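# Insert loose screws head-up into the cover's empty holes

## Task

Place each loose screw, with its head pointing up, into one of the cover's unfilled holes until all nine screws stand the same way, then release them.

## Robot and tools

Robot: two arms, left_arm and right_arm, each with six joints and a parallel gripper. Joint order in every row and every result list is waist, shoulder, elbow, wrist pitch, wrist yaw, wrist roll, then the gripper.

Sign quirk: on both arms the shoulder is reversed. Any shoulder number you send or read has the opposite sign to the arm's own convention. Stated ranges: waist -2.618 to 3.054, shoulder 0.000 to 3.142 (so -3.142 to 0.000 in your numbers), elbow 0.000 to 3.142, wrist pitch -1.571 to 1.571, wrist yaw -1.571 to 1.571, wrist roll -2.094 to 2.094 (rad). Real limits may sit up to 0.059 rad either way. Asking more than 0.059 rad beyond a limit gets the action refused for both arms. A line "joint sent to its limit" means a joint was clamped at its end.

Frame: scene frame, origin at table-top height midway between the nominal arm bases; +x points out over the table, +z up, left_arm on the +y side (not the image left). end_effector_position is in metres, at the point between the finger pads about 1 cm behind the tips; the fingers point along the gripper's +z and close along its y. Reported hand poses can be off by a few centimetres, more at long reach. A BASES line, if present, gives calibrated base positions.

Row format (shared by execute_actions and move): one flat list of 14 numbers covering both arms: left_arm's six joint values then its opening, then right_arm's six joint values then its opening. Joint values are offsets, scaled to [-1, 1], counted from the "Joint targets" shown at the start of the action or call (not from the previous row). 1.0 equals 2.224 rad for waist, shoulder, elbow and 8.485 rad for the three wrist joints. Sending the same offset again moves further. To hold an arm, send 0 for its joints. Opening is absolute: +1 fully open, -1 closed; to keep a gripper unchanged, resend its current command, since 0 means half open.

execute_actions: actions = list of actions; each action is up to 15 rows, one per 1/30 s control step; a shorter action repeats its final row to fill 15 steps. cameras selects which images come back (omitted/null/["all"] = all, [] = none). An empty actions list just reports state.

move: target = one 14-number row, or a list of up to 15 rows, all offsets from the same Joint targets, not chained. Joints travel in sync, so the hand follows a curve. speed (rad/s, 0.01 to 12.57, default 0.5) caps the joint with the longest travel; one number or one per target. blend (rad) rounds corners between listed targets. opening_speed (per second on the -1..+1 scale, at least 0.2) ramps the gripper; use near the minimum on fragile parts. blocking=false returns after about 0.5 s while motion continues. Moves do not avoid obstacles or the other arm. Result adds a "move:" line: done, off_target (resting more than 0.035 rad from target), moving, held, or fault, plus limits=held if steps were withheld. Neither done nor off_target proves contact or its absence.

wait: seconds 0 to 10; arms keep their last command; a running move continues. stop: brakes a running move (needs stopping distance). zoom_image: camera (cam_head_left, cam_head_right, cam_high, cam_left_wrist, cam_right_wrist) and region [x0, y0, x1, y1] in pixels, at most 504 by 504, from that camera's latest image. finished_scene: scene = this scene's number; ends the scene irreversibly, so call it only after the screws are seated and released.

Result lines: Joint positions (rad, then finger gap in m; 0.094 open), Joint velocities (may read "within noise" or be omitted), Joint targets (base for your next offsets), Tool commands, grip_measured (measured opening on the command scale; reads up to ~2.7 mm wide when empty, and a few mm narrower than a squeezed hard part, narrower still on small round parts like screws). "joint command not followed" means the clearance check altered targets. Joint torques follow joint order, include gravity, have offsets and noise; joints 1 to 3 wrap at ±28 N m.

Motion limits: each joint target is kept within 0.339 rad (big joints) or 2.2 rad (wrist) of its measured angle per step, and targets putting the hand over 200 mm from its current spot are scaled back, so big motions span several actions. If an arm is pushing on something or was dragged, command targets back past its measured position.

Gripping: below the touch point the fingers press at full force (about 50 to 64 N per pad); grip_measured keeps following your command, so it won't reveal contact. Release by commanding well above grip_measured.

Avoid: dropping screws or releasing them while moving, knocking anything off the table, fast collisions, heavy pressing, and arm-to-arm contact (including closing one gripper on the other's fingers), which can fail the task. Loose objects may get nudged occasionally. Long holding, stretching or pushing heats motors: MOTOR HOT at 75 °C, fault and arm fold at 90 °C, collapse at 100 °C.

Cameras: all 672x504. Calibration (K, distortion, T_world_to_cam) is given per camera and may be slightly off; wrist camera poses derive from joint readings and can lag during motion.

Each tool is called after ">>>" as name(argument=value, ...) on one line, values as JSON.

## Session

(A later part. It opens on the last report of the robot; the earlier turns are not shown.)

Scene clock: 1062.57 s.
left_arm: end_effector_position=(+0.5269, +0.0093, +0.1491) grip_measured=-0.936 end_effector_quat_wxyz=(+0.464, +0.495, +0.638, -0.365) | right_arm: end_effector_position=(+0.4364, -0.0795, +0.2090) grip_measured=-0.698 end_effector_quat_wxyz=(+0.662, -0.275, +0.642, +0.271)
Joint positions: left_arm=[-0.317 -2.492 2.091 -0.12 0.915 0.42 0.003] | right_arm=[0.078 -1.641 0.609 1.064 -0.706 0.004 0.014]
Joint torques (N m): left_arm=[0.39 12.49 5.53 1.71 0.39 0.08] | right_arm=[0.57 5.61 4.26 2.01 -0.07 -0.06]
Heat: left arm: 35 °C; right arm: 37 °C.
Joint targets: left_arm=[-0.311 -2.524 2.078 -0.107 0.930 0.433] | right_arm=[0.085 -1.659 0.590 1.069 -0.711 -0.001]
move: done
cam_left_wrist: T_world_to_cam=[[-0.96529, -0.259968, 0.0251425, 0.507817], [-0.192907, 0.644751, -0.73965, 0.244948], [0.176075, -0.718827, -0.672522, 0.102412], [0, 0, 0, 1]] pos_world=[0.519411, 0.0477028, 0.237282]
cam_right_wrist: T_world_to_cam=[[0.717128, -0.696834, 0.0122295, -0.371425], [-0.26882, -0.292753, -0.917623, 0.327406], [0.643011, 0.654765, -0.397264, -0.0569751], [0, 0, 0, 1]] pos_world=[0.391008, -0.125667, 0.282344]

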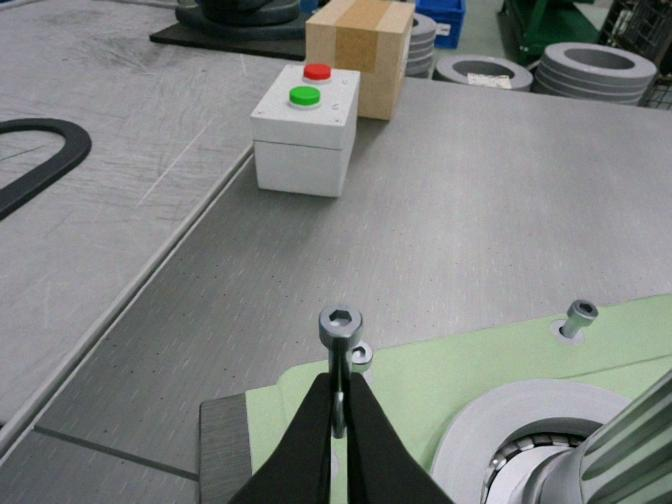

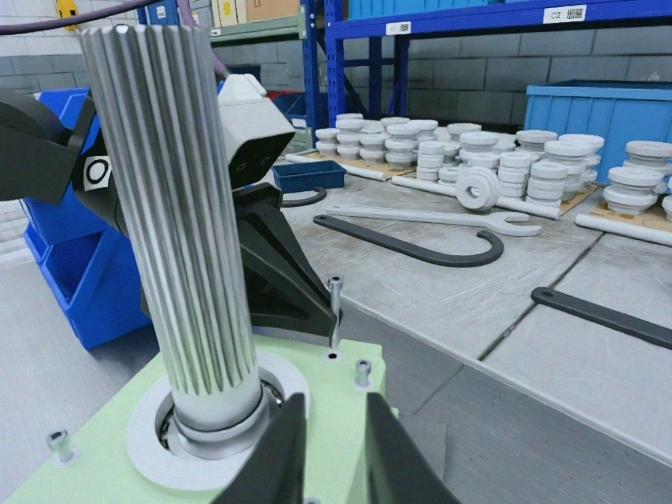

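>>> move(target=[[0.0054, -0.003, 0.028, -0.003, 0.0008, 0.0015, -1, 0, 0, 0, 0, 0, 0, -0.7],[0.0054, -0.0077, 0.0023, 0.0007, 0.0008, 0.0015, -1, 0, 0, 0, 0, 0, 0, -0.7]], speed=0.15, cameras=["cam_left_wrist","cam_right_wrist"])

>>> zoom_image(camera="cam_right_wrist", region=[280, 270, 380, 370])

>>> zoom_image(camera="cam_left_wrist", region=[300, 404, 400, 504])

Scene clock: 1102.13 s.
left_arm: end_effector_position=(+0.5316, +0.0147, +0.1463) grip_measured=-0.936 end_effector_quat_wxyz=(+0.468, +0.496, +0.635, -0.362) | right_arm: end_effector_position=(+0.4364, -0.0795, +0.2090) grip_measured=-0.698 end_effector_quat_wxyz=(+0.662, -0.275, +0.642, +0.271)
Joint positions: left_arm=[-0.305 -2.503 2.099 -0.115 0.922 0.432 0.003] | right_arm=[0.078 -1.641 0.609 1.064 -0.706 0.004 0.014]
Joint torques (N m): left_arm=[0.35 12.29 5.27 1.78 0.43 0.09] | right_arm=[0.58 5.61 4.26 2.01 -0.06 -0.06]
Heat: left arm: 36 °C; right arm: 39 °C.
Joint targets: left_arm=[-0.299 -2.541 2.083 -0.101 0.937 0.445] | right_arm=[0.085 -1.659 0.590 1.069 -0.711 -0.001]
move: off_target (left_arm); left_arm: the shoulder is farthest, 0.038 rad from its target
cam_left_wrist: T_world_to_cam=[[-0.965058, -0.261644, 0.0143066, 0.51532], [-0.185541, 0.643763, -0.74239, 0.236733], [0.185032, -0.719104, -0.669815, 0.0985592], [0, 0, 0, 1]] pos_world=[0.523001, 0.0533049, 0.234392]
cam_right_wrist: T_world_to_cam=[[0.717128, -0.696834, 0.0122295, -0.371425], [-0.26882, -0.292753, -0.917623, 0.327406], [0.643011, 0.654765, -0.397264, -0.0569751], [0, 0, 0, 1]] pos_world=[0.391008, -0.125667, 0.282344]

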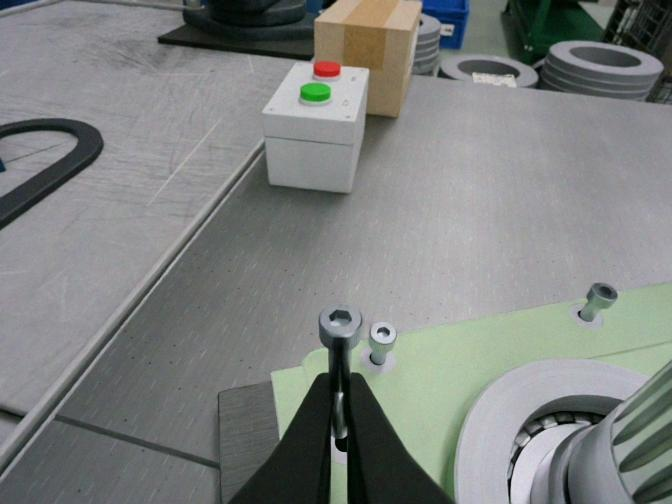

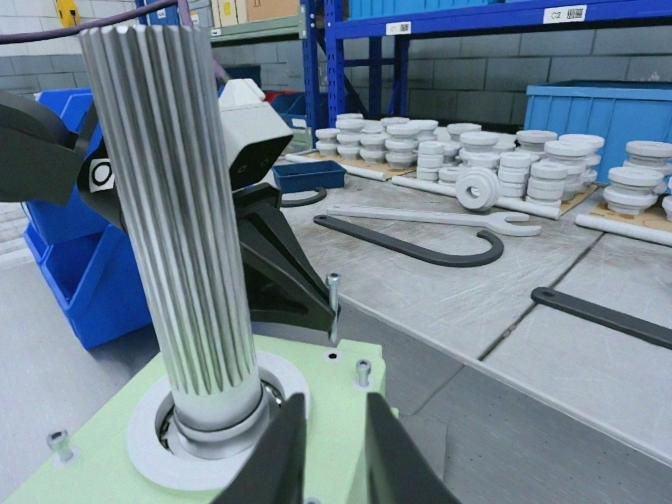

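Scaled by 5.040 (camera's finer frame: 960x720).

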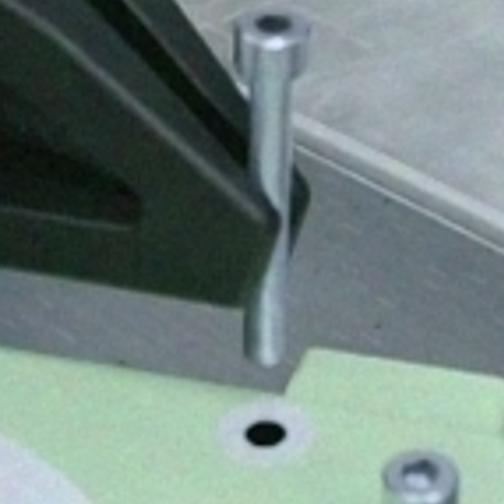

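Scaled by 5.040 (camera's finer frame: 960x720).

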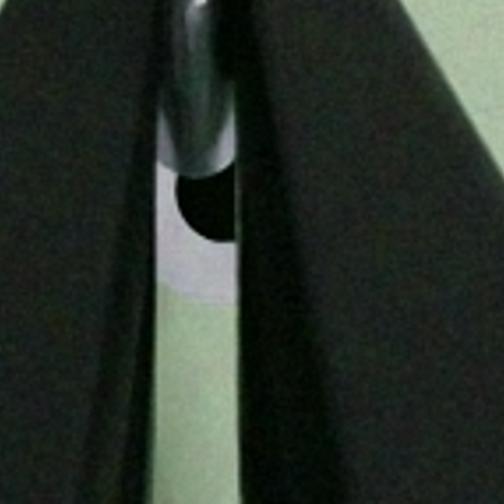

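>>> move(target=[[0.007, 0, 0.009, -0.002, 0, 0, -1, 0, 0, 0, 0, 0, 0, -0.7],[-0.0058, -0.0016, -0.0088, 0.0027, 0, 0, -1, 0, 0, 0, 0, 0, 0, -0.7]], speed=0.12, cameras=["cam_left_wrist","cam_right_wrist"])

>>> zoom_image(camera="cam_right_wrist", region=[280, 270, 380, 370])

>>> zoom_image(camera="cam_left_wrist", region=[300, 404, 400, 504])

Scene clock: 1126.20 s.
left_arm: end_effector_position=(+0.5293, +0.0121, +0.1394) grip_measured=-0.936 end_effector_quat_wxyz=(+0.467, +0.498, +0.634, -0.364) | right_arm: end_effector_position=(+0.4364, -0.0795, +0.2090) grip_measured=-0.698 end_effector_quat_wxyz=(+0.662, -0.275, +0.642, +0.271)
Joint positions: left_arm=[-0.31 -2.508 2.079 -0.091 0.923 0.433 0.003] | right_arm=[0.078 -1.641 0.609 1.064 -0.706 0.004 0.014]
Joint torques (N m): left_arm=[-0.4 12.37 5.16 1.79 0.4 0.11] | right_arm=[0.57 5.6 4.26 2.01 -0.07 -0.06]
Heat: left arm: 36 °C; right arm: 39 °C.
Joint targets: left_arm=[-0.312 -2.544 2.064 -0.078 0.937 0.445] | right_arm=[0.085 -1.659 0.590 1.069 -0.711 -0.001]
move: off_target (left_arm); left_arm: the shoulder is farthest, 0.037 rad from its target
cam_left_wrist: T_world_to_cam=[[-0.966552, -0.256066, 0.0144182, 0.513277], [-0.181885, 0.644742, -0.742445, 0.2309], [0.180819, -0.720234, -0.669751, 0.0946054], [0, 0, 0, 1]] pos_world=[0.521, 0.0507004, 0.227392]
cam_right_wrist: T_world_to_cam=[[0.717128, -0.696834, 0.0122295, -0.371425], [-0.26882, -0.292753, -0.917623, 0.327406], [0.643011, 0.654765, -0.397264, -0.0569751], [0, 0, 0, 1]] pos_world=[0.391008, -0.125667, 0.282344]

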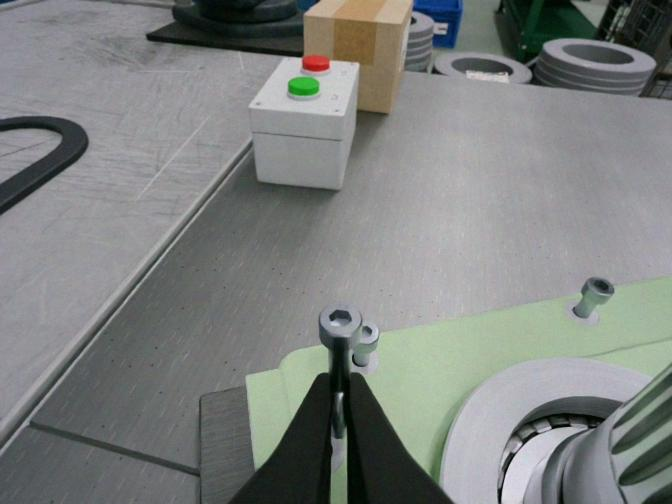

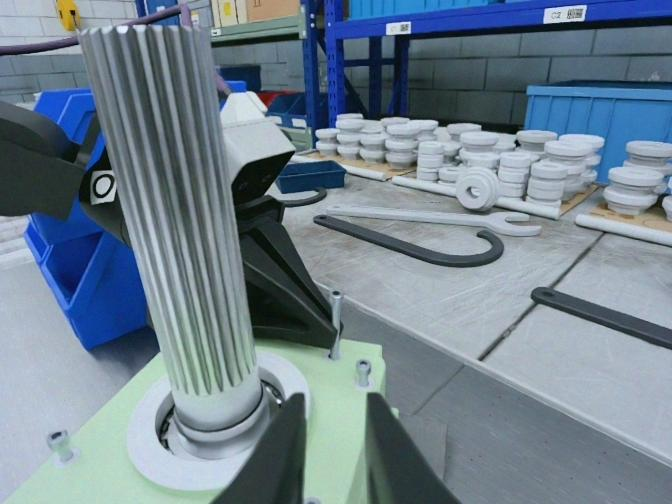

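Scaled by 5.040 (camera's finer frame: 960x720).

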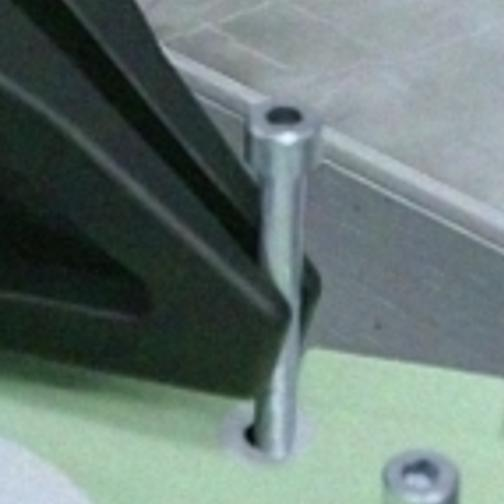

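Scaled by 5.040 (camera's finer frame: 960x720).

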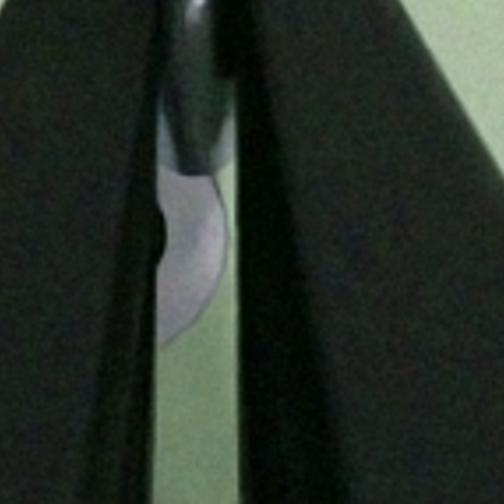

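>>> move(target=[[0.0145, 0, 0.012, -0.002, 0, 0, -1, 0, 0, 0, 0, 0, 0, -0.7],[0.0043, 0, 0.001, -0.0001, 0, 0, -1, 0, 0, 0, 0, 0, 0, -0.7]], speed=0.12, cameras=["cam_left_wrist","cam_right_wrist"])

>>> zoom_image(camera="cam_right_wrist", region=[280, 270, 380, 370])

>>> zoom_image(camera="cam_left_wrist", region=[300, 404, 400, 504])

Scene clock: 1162.20 s.
left_arm: end_effector_position=(+0.5328, +0.0177, +0.1395) grip_measured=-0.936 end_effector_quat_wxyz=(+0.469, +0.495, +0.636, -0.361) | right_arm: end_effector_position=(+0.4364, -0.0795, +0.2090) grip_measured=-0.698 end_effector_quat_wxyz=(+0.662, -0.275, +0.642, +0.271)
Joint positions: left_arm=[-0.3 -2.508 2.079 -0.091 0.924 0.433 0.003] | right_arm=[0.078 -1.641 0.609 1.064 -0.706 0.004 0.014]
Joint torques (N m): left_arm=[-0.21 12.3 5.41 1.79 0.41 0.07] | right_arm=[0.57 5.61 4.25 2.01 -0.07 -0.06]
Heat: left arm: 37 °C; right arm: 40 °C.
Joint targets: left_arm=[-0.303 -2.544 2.066 -0.079 0.937 0.445] | right_arm=[0.085 -1.659 0.590 1.069 -0.711 -0.001]
move: off_target (left_arm); left_arm: the shoulder is farthest, 0.036 rad from its target
cam_left_wrist: T_world_to_cam=[[-0.964039, -0.265387, 0.0140611, 0.516903], [-0.187688, 0.642425, -0.743009, 0.231204], [0.188152, -0.718929, -0.669133, 0.0941132], [0, 0, 0, 1]] pos_world=[0.524001, 0.0563088, 0.227492]
cam_right_wrist: T_world_to_cam=[[0.717128, -0.696834, 0.0122295, -0.371425], [-0.26882, -0.292753, -0.917623, 0.327406], [0.643011, 0.654765, -0.397264, -0.0569751], [0, 0, 0, 1]] pos_world=[0.391008, -0.125667, 0.282344]

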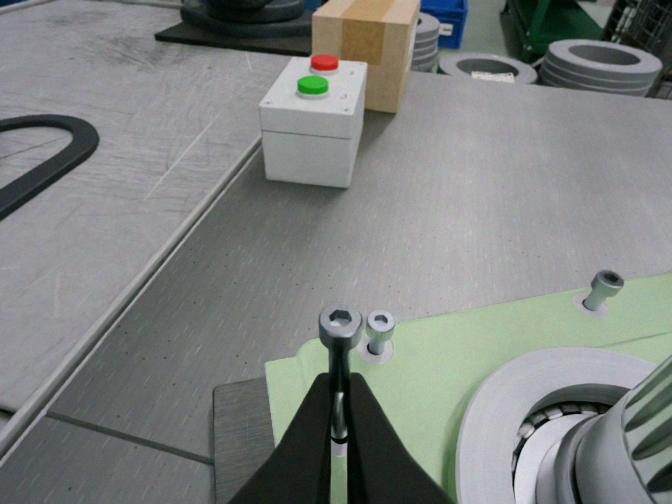

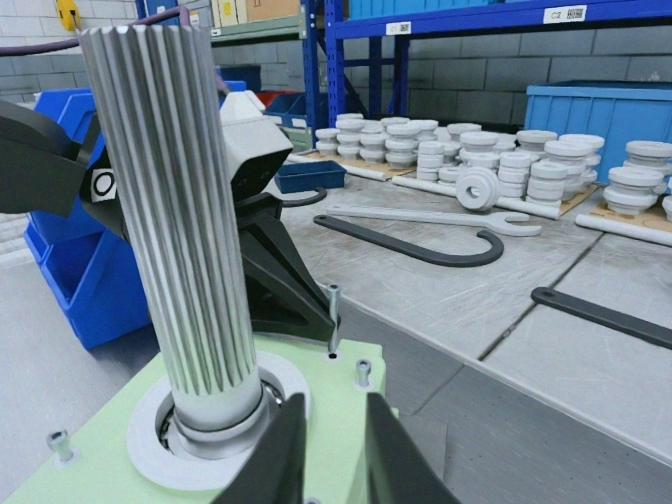

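Scaled by 5.040 (camera's finer frame: 960x720).

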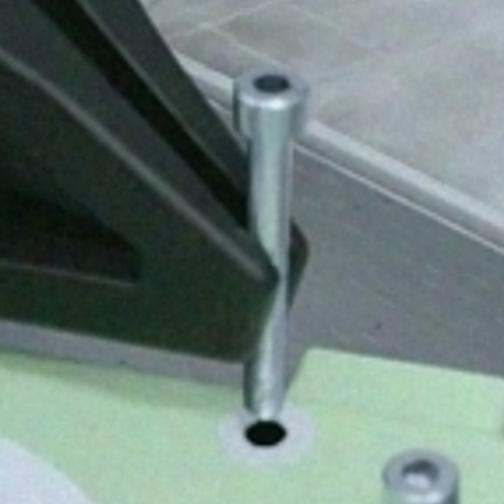

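Scaled by 5.040 (camera's finer frame: 960x720).

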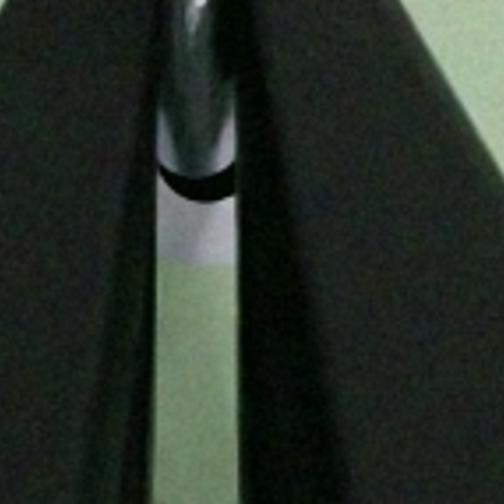

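>>> move(target=[-0.0006, -0.0022, -0.0067, 0.0088, 0, 0, -1, 0, 0, 0, 0, 0, 0, -0.7], speed=0.1, cameras=["cam_left_wrist","cam_right_wrist"])

>>> zoom_image(camera="cam_right_wrist", region=[280, 270, 380, 370])

>>> zoom_image(camera="cam_left_wrist", region=[300, 404, 400, 504])

Scene clock: 1175.50 s.
left_arm: end_effector_position=(+0.5372, +0.0162, +0.1466) grip_measured=-0.936 end_effector_quat_wxyz=(+0.492, +0.501, +0.618, -0.353) | right_arm: end_effector_position=(+0.4364, -0.0795, +0.2090) grip_measured=-0.698 end_effector_quat_wxyz=(+0.662, -0.275, +0.642, +0.271)
Joint positions: left_arm=[-0.3 -2.508 2.068 -0.017 0.924 0.433 0.003] | right_arm=[0.078 -1.641 0.609 1.064 -0.706 0.004 0.014]
Joint torques (N m): left_arm=[-0.36 11.81 5.12 1.8 0.37 0.08] | right_arm=[0.58 5.61 4.25 2.01 -0.06 -0.06]
Heat: left arm: 37 °C; right arm: 41 °C.
Joint targets: left_arm=[-0.304 -2.549 2.051 -0.004 0.937 0.445] | right_arm=[0.085 -1.659 0.590 1.069 -0.711 -0.001]
move: off_target (left_arm); left_arm: the shoulder is farthest, 0.041 rad from its target
cam_left_wrist: T_world_to_cam=[[-0.963343, -0.265649, -0.0374207, 0.527807], [-0.143266, 0.62736, -0.765438, 0.217956], [0.226814, -0.732018, -0.642421, 0.0724745], [0, 0, 0, 1]] pos_world=[0.523247, 0.0565271, 0.233142]
cam_right_wrist: T_world_to_cam=[[0.717128, -0.696834, 0.0122295, -0.371425], [-0.26882, -0.292753, -0.917623, 0.327406], [0.643011, 0.654765, -0.397264, -0.0569751], [0, 0, 0, 1]] pos_world=[0.391008, -0.125667, 0.282344]

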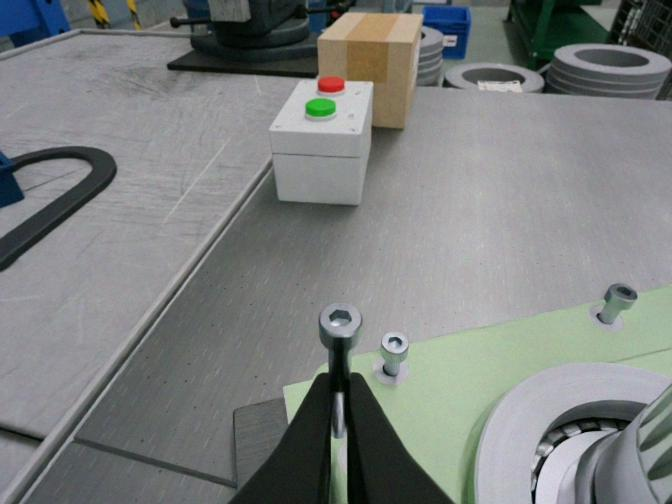

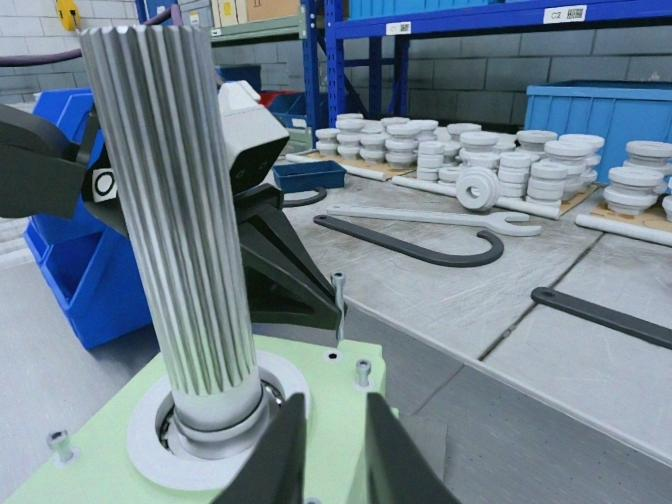

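Scaled by 5.040 (camera's finer frame: 960x720).

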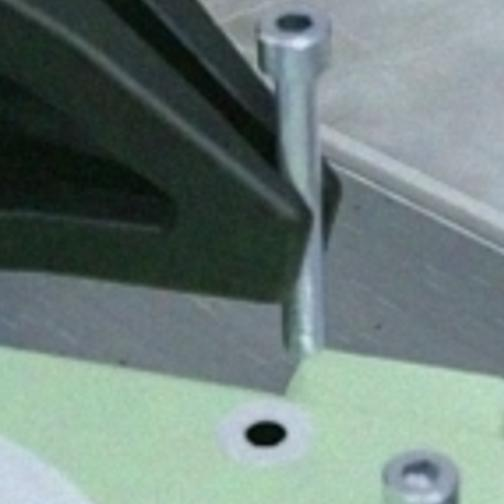

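Scaled by 5.040 (camera's finer frame: 960x720).

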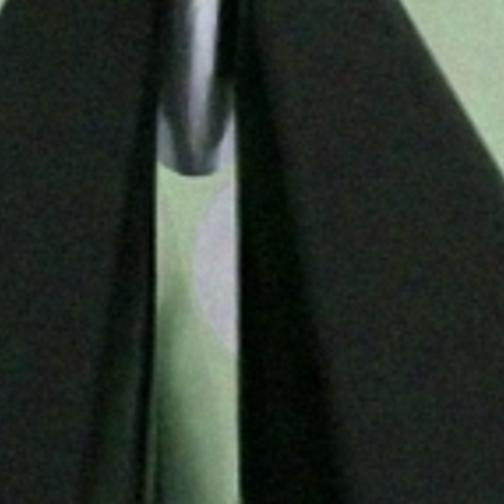

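>>> move(target=[[0, 0, 0, -0.0105, 0, 0, -1, 0, 0, 0, 0, 0, 0, -0.7],[0, 0, 0, -0.0066, 0, 0, -1, 0, 0, 0, 0, 0, 0, -0.7]], speed=0.1, cameras=["cam_left_wrist","cam_right_wrist"])

>>> zoom_image(camera="cam_right_wrist", region=[280, 270, 380, 370])

>>> zoom_image(camera="cam_left_wrist", region=[300, 404, 400, 504])

Scene clock: 1184.43 s.
left_arm: end_effector_position=(+0.5336, +0.0174, +0.1393) grip_measured=-0.936 end_effector_quat_wxyz=(+0.475, +0.497, +0.631, -0.359) | right_arm: end_effector_position=(+0.4364, -0.0795, +0.2090) grip_measured=-0.698 end_effector_quat_wxyz=(+0.662, -0.275, +0.642, +0.271)
Joint positions: left_arm=[-0.3 -2.508 2.067 -0.062 0.925 0.433 0.003] | right_arm=[0.078 -1.641 0.609 1.064 -0.706 0.004 0.014]
Joint torques (N m): left_arm=[-0.34 11.81 5.16 1.63 0.43 0.09] | right_arm=[0.58 5.6 4.26 2.01 -0.06 -0.06]
Heat: left arm: 37 °C; right arm: 41 °C.
Joint targets: left_arm=[-0.304 -2.549 2.051 -0.060 0.937 0.445] | right_arm=[0.085 -1.659 0.590 1.069 -0.711 -0.001]
move: off_target (left_arm); left_arm: the shoulder is farthest, 0.041 rad from its target
cam_left_wrist: T_world_to_cam=[[-0.96436, -0.264593, -0.000349594, 0.519765], [-0.174859, 0.6383, -0.749665, 0.22555], [0.198579, -0.722886, -0.661818, 0.08709], [0, 0, 0, 1]] pos_world=[0.523386, 0.0565133, 0.226907]
cam_right_wrist: T_world_to_cam=[[0.717128, -0.696834, 0.0122295, -0.371425], [-0.26882, -0.292753, -0.917623, 0.327406], [0.643011, 0.654765, -0.397264, -0.0569751], [0, 0, 0, 1]] pos_world=[0.391008, -0.125667, 0.282344]

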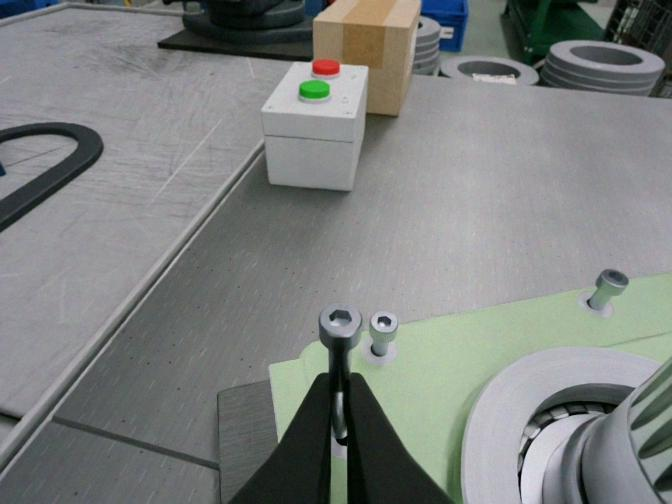

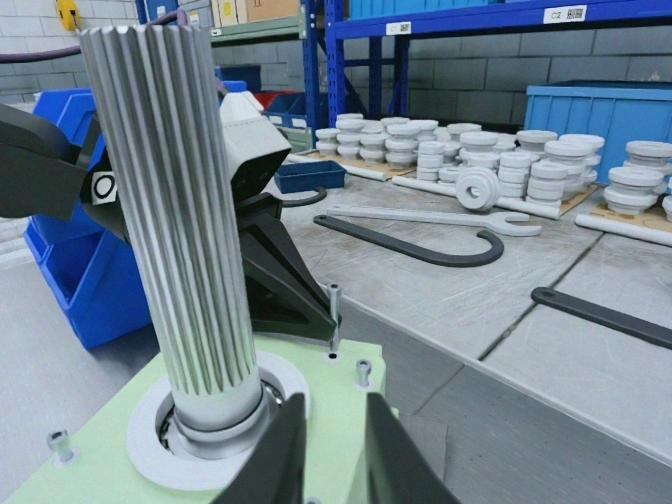

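Scaled by 5.040 (camera's finer frame: 960x720).

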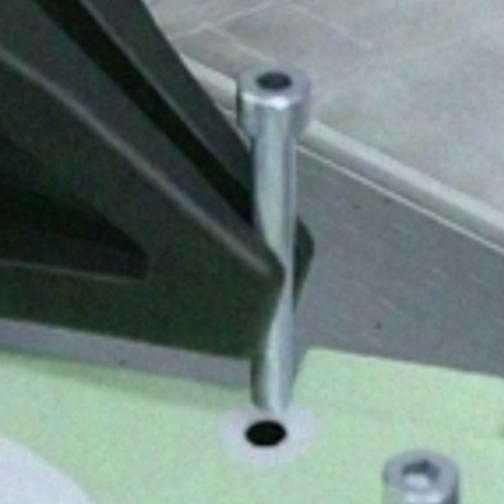

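Scaled by 5.040 (camera's finer frame: 960x720).

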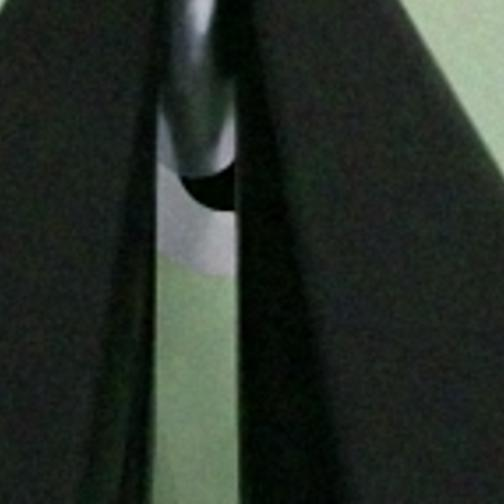

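>>> move(target=[[0.009, 0.0225, 0, -0.0047, 0, 0, -1, 0, 0, 0, 0, 0, 0, -0.7],[-0.0011, 0.0009, -0.0022, 0.0007, 0, 0, -1, 0, 0, 0, 0, 0, 0, -0.7]], speed=0.1, cameras=["cam_left_wrist","cam_right_wrist"])

>>> zoom_image(camera="cam_right_wrist", region=[280, 270, 380, 370])

>>> zoom_image(camera="cam_left_wrist", region=[300, 404, 400, 504])

Scene clock: 1216.07 s.
left_arm: end_effector_position=(+0.5322, +0.0170, +0.1380) grip_measured=-0.936 end_effector_quat_wxyz=(+0.473, +0.497, +0.631, -0.361) | right_arm: end_effector_position=(+0.4364, -0.0795, +0.2090) grip_measured=-0.698 end_effector_quat_wxyz=(+0.662, -0.275, +0.642, +0.271)
Joint positions: left_arm=[-0.3 -2.508 2.065 -0.065 0.928 0.433 0.003] | right_arm=[0.078 -1.641 0.609 1.064 -0.706 0.004 0.014]
Joint torques (N m): left_arm=[-0.51 11.97 5.16 1.76 0.36 0.11] | right_arm=[0.57 5.6 4.26 2.01 -0.06 -0.06]
Heat: left arm: 37 °C; right arm: 41 °C.
Joint targets: left_arm=[-0.307 -2.547 2.046 -0.054 0.938 0.445] | right_arm=[0.085 -1.659 0.590 1.069 -0.711 -0.001]
move: off_target (left_arm); left_arm: the shoulder is farthest, 0.039 rad from its target
cam_left_wrist: T_world_to_cam=[[-0.965246, -0.261289, 0.00524119, 0.517977], [-0.177102, 0.639233, -0.748342, 0.225668], [0.192183, -0.723263, -0.663292, 0.089764], [0, 0, 0, 1]] pos_world=[0.522691, 0.0560102, 0.225702]
cam_right_wrist: T_world_to_cam=[[0.717128, -0.696834, 0.0122295, -0.371425], [-0.26882, -0.292753, -0.917623, 0.327406], [0.643011, 0.654765, -0.397264, -0.0569751], [0, 0, 0, 1]] pos_world=[0.391008, -0.125667, 0.282344]

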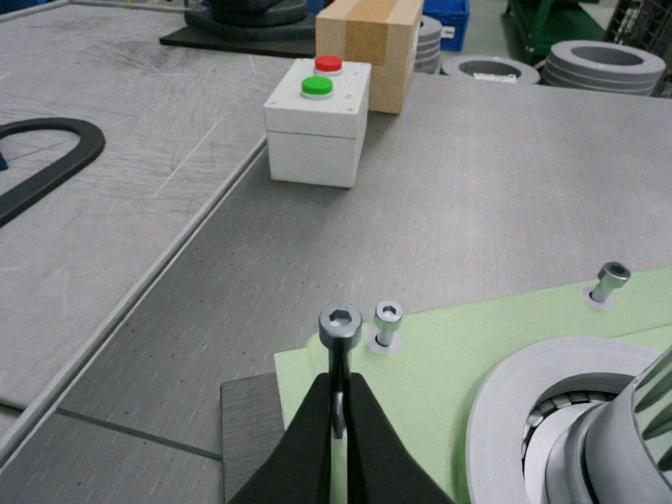

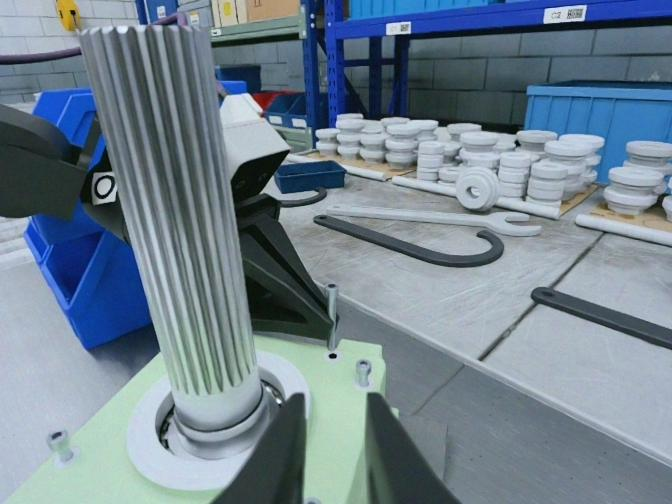

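Scaled by 5.040 (camera's finer frame: 960x720).

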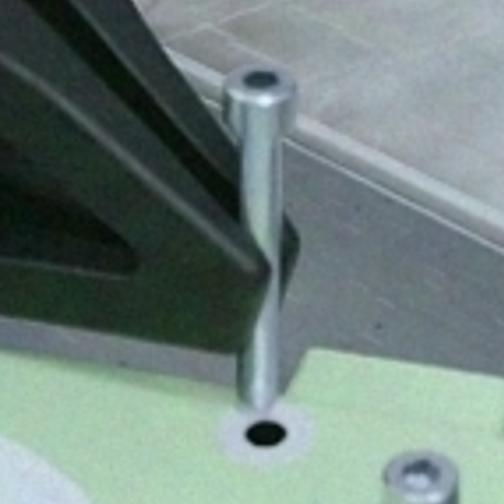

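Scaled by 5.040 (camera's finer frame: 960x720).

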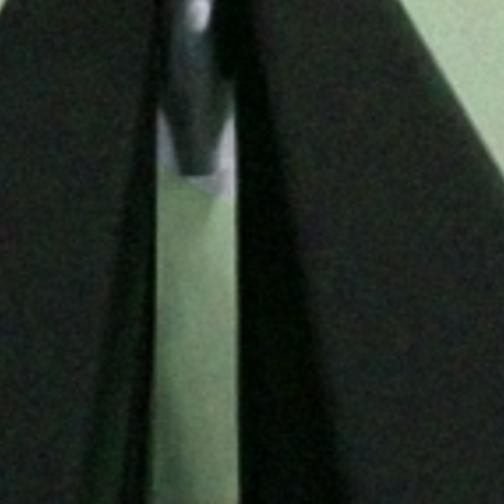

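>>> move(target=[-0.004, 0, 0, 0, 0, 0, -1, 0, 0, 0, 0, 0, 0, -0.7], speed=0.1, cameras=["cam_left_wrist","cam_right_wrist"])

>>> zoom_image(camera="cam_right_wrist", region=[280, 270, 380, 370])

>>> zoom_image(camera="cam_left_wrist", region=[300, 404, 400, 504])

Scene clock: 1247.90 s.
left_arm: end_effector_position=(+0.5321, +0.0165, +0.1381) grip_measured=-0.936 end_effector_quat_wxyz=(+0.473, +0.497, +0.631, -0.361) | right_arm: end_effector_position=(+0.4364, -0.0795, +0.2090) grip_measured=-0.698 end_effector_quat_wxyz=(+0.662, -0.275, +0.642, +0.271)
Joint positions: left_arm=[-0.301 -2.508 2.064 -0.063 0.928 0.433 0.003] | right_arm=[0.078 -1.641 0.609 1.064 -0.706 0.004 0.014]
Joint torques (N m): left_arm=[-1.17 12.11 5.07 1.73 0.36 0.09] | right_arm=[0.58 5.6 4.25 2 -0.07 -0.06]
Heat: left arm: 37 °C; right arm: 42 °C.
Joint targets: left_arm=[-0.315 -2.547 2.046 -0.054 0.938 0.445] | right_arm=[0.085 -1.659 0.590 1.069 -0.711 -0.001]
move: off_target (left_arm); left_arm: the shoulder is farthest, 0.039 rad from its target
cam_left_wrist: T_world_to_cam=[[-0.965448, -0.26056, 0.00426658, 0.517867], [-0.175786, 0.639075, -0.748787, 0.225293], [0.192377, -0.723665, -0.662797, 0.0893423], [0, 0, 0, 1]] pos_world=[0.52239, 0.05561, 0.225703]
cam_right_wrist: T_world_to_cam=[[0.717128, -0.696834, 0.0122295, -0.371425], [-0.26882, -0.292753, -0.917623, 0.327406], [0.643011, 0.654765, -0.397264, -0.0569751], [0, 0, 0, 1]] pos_world=[0.391008, -0.125667, 0.282344]

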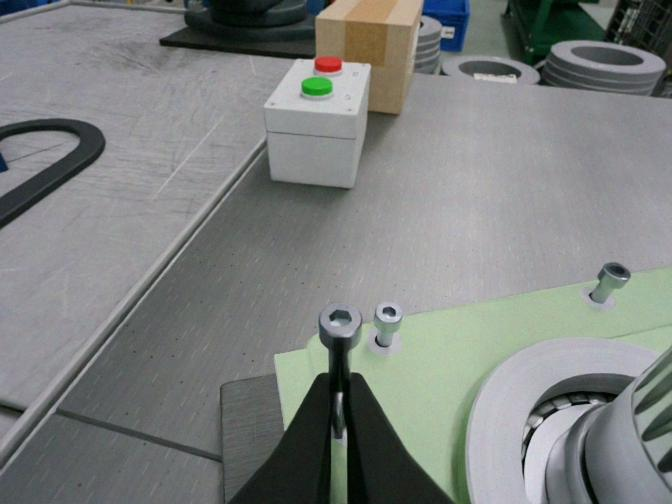

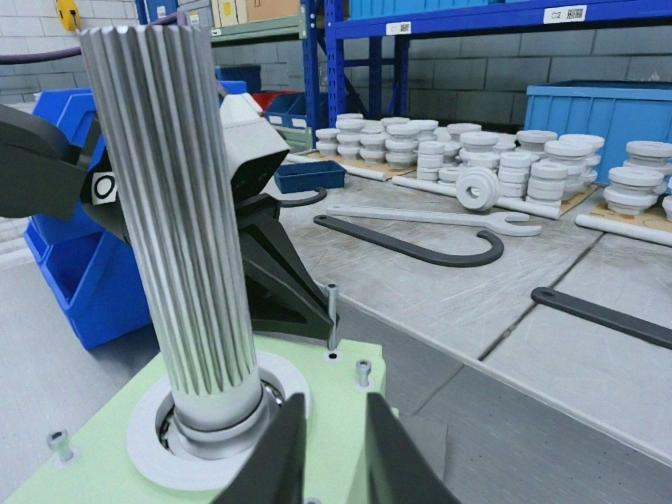

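Scaled by 5.040 (camera's finer frame: 960x720).

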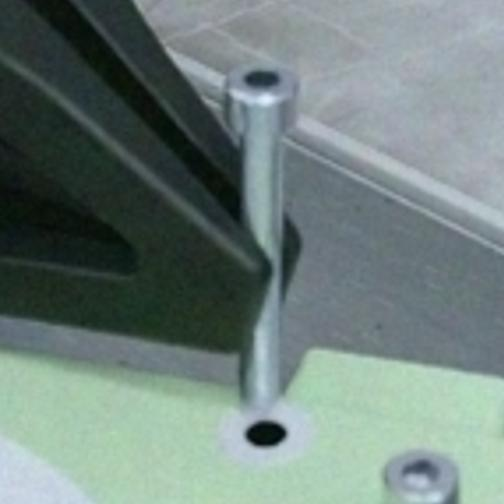

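Scaled by 5.040 (camera's finer frame: 960x720).

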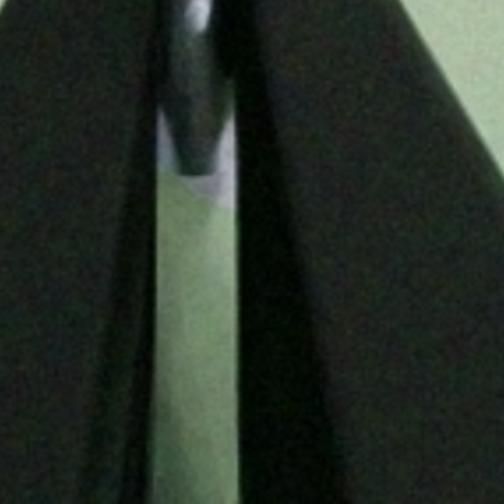

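>>> move(target=[[0.0157, 0, 0, 0, 0, 0, -1, 0, 0, 0, 0, 0, 0, -0.7],[0.0018, 0, 0, 0, 0, 0, -1, 0, 0, 0, 0, 0, 0, -0.7]], speed=0.1, cameras=["cam_left_wrist","cam_right_wrist"])

>>> zoom_image(camera="cam_right_wrist", region=[280, 270, 380, 370])

>>> zoom_image(camera="cam_left_wrist", region=[300, 404, 400, 504])

Scene clock: 1267.60 s.
left_arm: end_effector_position=(+0.5321, +0.0160, +0.1387) grip_measured=-0.936 end_effector_quat_wxyz=(+0.475, +0.498, +0.629, -0.361) | right_arm: end_effector_position=(+0.4364, -0.0795, +0.2090) grip_measured=-0.698 end_effector_quat_wxyz=(+0.662, -0.275, +0.642, +0.271)
Joint positions: left_arm=[-0.302 -2.508 2.064 -0.059 0.928 0.434 0.003] | right_arm=[0.078 -1.641 0.609 1.064 -0.706 0.004 0.014]
Joint torques (N m): left_arm=[-0.87 12.1 4.98 1.71 0.39 0.11] | right_arm=[0.57 5.61 4.25 2 -0.06 -0.06]
Heat: left arm: 37 °C; right arm: 42 °C.
Joint targets: left_arm=[-0.312 -2.547 2.046 -0.054 0.938 0.445] | right_arm=[0.085 -1.659 0.590 1.069 -0.711 -0.001]
move: off_target (left_arm); left_arm: the shoulder is farthest, 0.039 rad from its target
cam_left_wrist: T_world_to_cam=[[-0.965743, -0.2595, 0.0000165711, 0.518523], [-0.171601, 0.638573, -0.750185, 0.224032], [0.194663, -0.724489, -0.661228, 0.0879427], [0, 0, 0, 1]] pos_world=[0.522085, 0.05521, 0.226207]
cam_right_wrist: T_world_to_cam=[[0.717128, -0.696834, 0.0122295, -0.371425], [-0.26882, -0.292753, -0.917623, 0.327406], [0.643011, 0.654765, -0.397264, -0.0569751], [0, 0, 0, 1]] pos_world=[0.391008, -0.125667, 0.282344]

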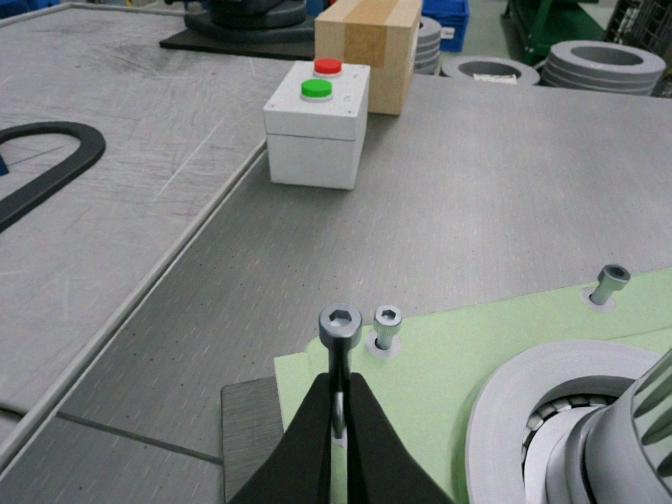

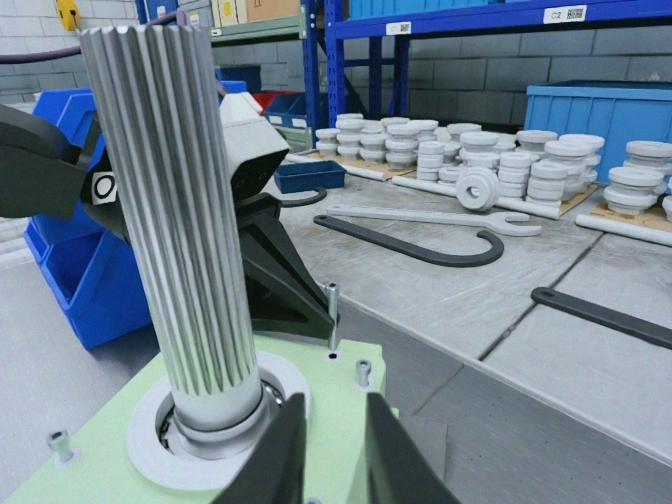

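Scaled by 5.040 (camera's finer frame: 960x720).

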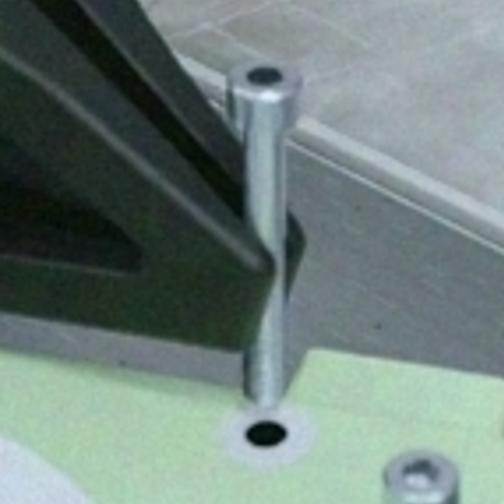

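Scaled by 5.040 (camera's finer frame: 960x720).

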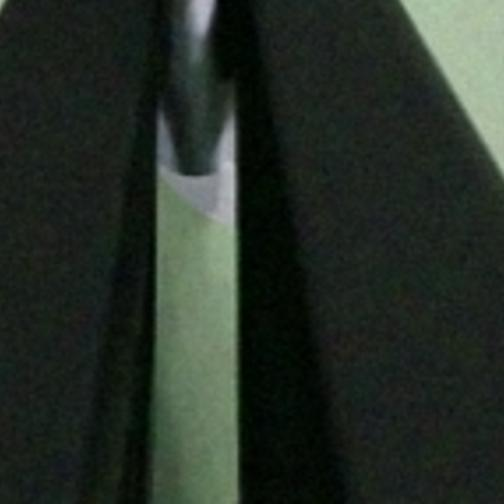

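>>> move(target=[[0.0157, 0, 0, 0, 0, 0, -1, 0, 0, 0, 0, 0, 0, -0.7],[-0.0016, 0, 0, 0, 0, 0, -1, 0, 0, 0, 0, 0, 0, -0.7]], speed=0.2, cameras=["cam_left_wrist","cam_right_wrist"])

>>> zoom_image(camera="cam_right_wrist", region=[280, 270, 380, 370])

>>> zoom_image(camera="cam_left_wrist", region=[300, 404, 400, 504])

Scene clock: 1294.20 s.
left_arm: end_effector_position=(+0.5298, +0.0121, +0.1396) grip_measured=-0.936 end_effector_quat_wxyz=(+0.475, +0.501, +0.626, -0.363) | right_arm: end_effector_position=(+0.4364, -0.0795, +0.2090) grip_measured=-0.698 end_effector_quat_wxyz=(+0.662, -0.275, +0.642, +0.271)
Joint positions: left_arm=[-0.308 -2.508 2.064 -0.055 0.93 0.434 0.003] | right_arm=[0.078 -1.641 0.609 1.064 -0.706 0.004 0.014]
Joint torques (N m): left_arm=[-0.61 12.07 4.93 1.66 0.33 0.1] | right_arm=[0.58 5.61 4.25 2 -0.06 -0.05]
Heat: left arm: 38 °C; right arm: 42 °C.
Joint targets: left_arm=[-0.315 -2.547 2.046 -0.054 0.937 0.445] | right_arm=[0.085 -1.659 0.590 1.069 -0.711 -0.001]
move: off_target (left_arm); left_arm: the shoulder is farthest, 0.039 rad from its target
cam_left_wrist: T_world_to_cam=[[-0.967988, -0.250978, -0.00303897, 0.516904], [-0.163063, 0.638025, -0.752552, 0.222621], [0.190813, -0.727966, -0.658526, 0.087932], [0, 0, 0, 1]] pos_world=[0.51988, 0.0517055, 0.22701]
cam_right_wrist: T_world_to_cam=[[0.717128, -0.696834, 0.0122295, -0.371425], [-0.26882, -0.292753, -0.917623, 0.327406], [0.643011, 0.654765, -0.397264, -0.0569751], [0, 0, 0, 1]] pos_world=[0.391008, -0.125667, 0.282344]

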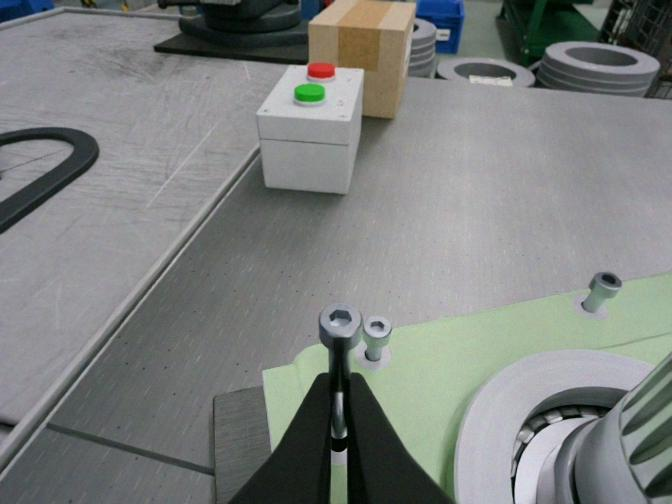

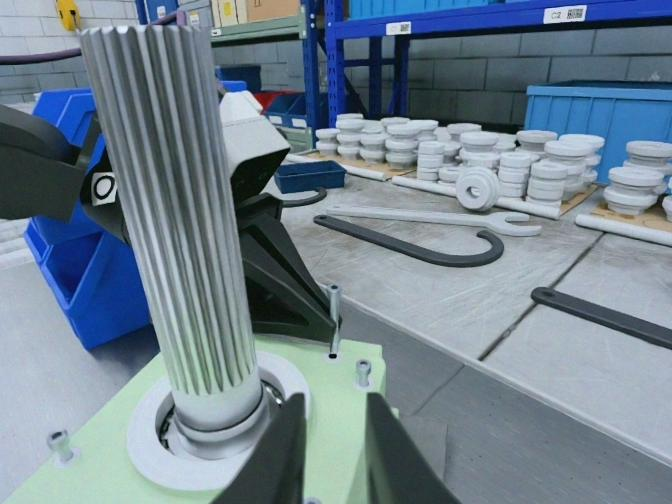

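Scaled by 5.040 (camera's finer frame: 960x720).

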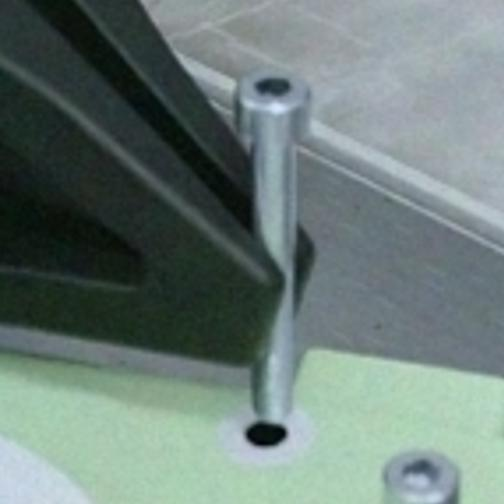

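Scaled by 5.040 (camera's finer frame: 960x720).

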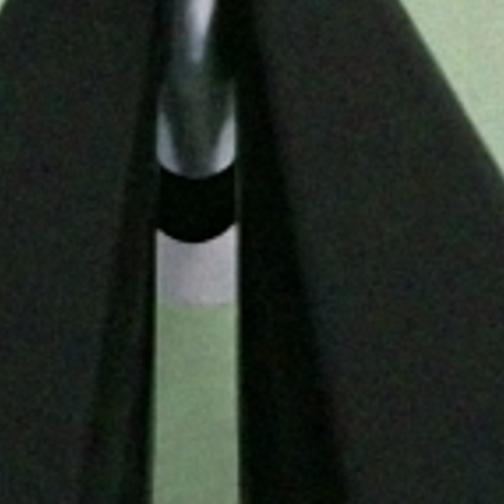

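>>> move(target=[[0, 0, 0.006, -0.006, 0, 0, -1, 0, 0, 0, 0, 0, 0, -0.7],[0, 0, -0.002, -0.0012, -0.003, 0, -1, 0, 0, 0, 0, 0, 0, -0.7]], speed=0.1, cameras=["cam_left_wrist","cam_right_wrist"])

>>> zoom_image(camera="cam_right_wrist", region=[280, 270, 380, 370])

>>> zoom_image(camera="cam_left_wrist", region=[300, 404, 400, 504])

Scene clock: 1323.80 s.
left_arm: end_effector_position=(+0.5302, +0.0126, +0.1385) grip_measured=-0.936 end_effector_quat_wxyz=(+0.474, +0.500, +0.628, -0.362) | right_arm: end_effector_position=(+0.4364, -0.0795, +0.2090) grip_measured=-0.698 end_effector_quat_wxyz=(+0.662, -0.275, +0.642, +0.271)
Joint positions: left_arm=[-0.308 -2.508 2.064 -0.06 0.925 0.434 0.003] | right_arm=[0.078 -1.641 0.609 1.064 -0.706 0.004 0.014]
Joint torques (N m): left_arm=[-0.65 12.04 4.68 1.62 0.13 0.06] | right_arm=[0.58 5.61 4.26 2 -0.06 -0.06]
Heat: left arm: 38 °C; right arm: 42 °C.
Joint targets: left_arm=[-0.315 -2.547 2.042 -0.065 0.912 0.445] | right_arm=[0.085 -1.659 0.590 1.069 -0.711 -0.001]
move: off_target (left_arm); left_arm: the shoulder is farthest, 0.039 rad from its target
cam_left_wrist: T_world_to_cam=[[-0.966892, -0.255184, -0.000307912, 0.51642], [-0.16872, 0.640185, -0.749464, 0.224157], [0.191448, -0.724599, -0.662045, 0.0875317], [0, 0, 0, 1]] pos_world=[0.520384, 0.0517054, 0.226106]
cam_right_wrist: T_world_to_cam=[[0.717128, -0.696834, 0.0122295, -0.371425], [-0.26882, -0.292753, -0.917623, 0.327406], [0.643011, 0.654765, -0.397264, -0.0569751], [0, 0, 0, 1]] pos_world=[0.391008, -0.125667, 0.282344]

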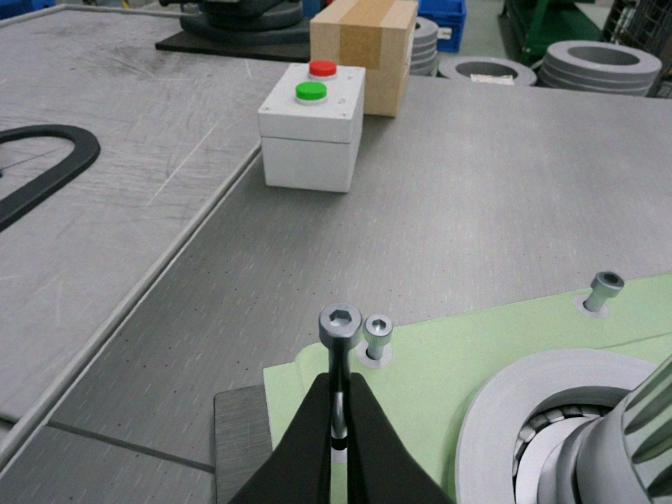

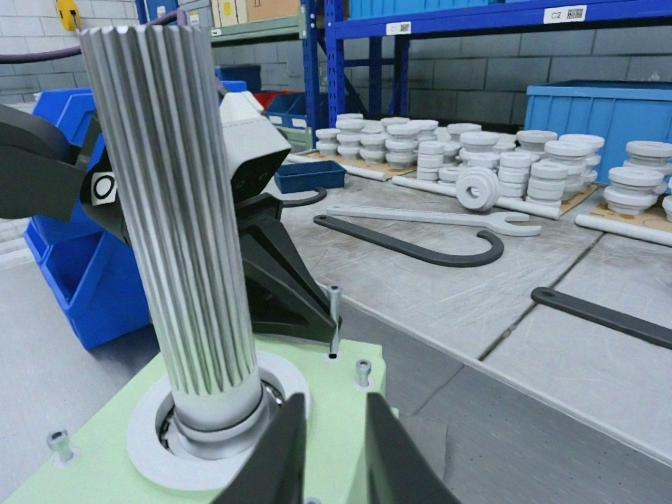

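Scaled by 5.040 (camera's finer frame: 960x720).

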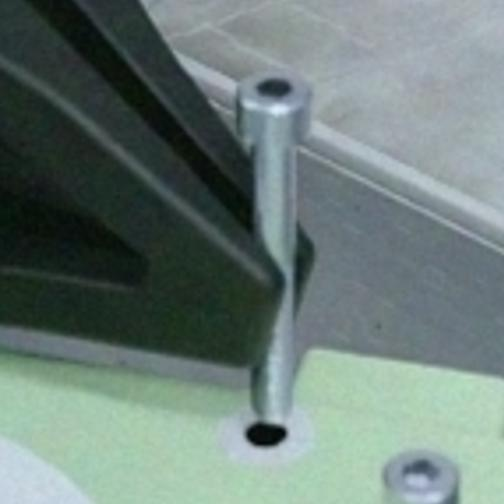

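Scaled by 5.040 (camera's finer frame: 960x720).

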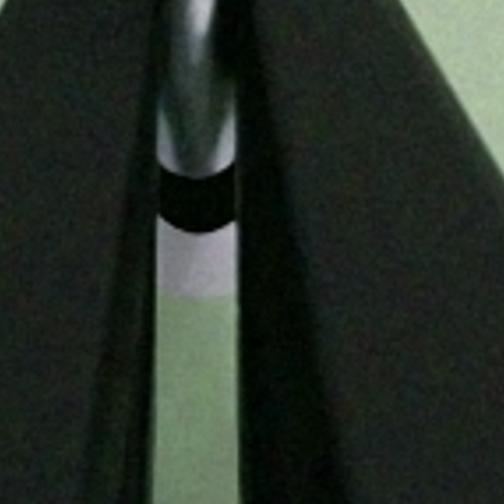

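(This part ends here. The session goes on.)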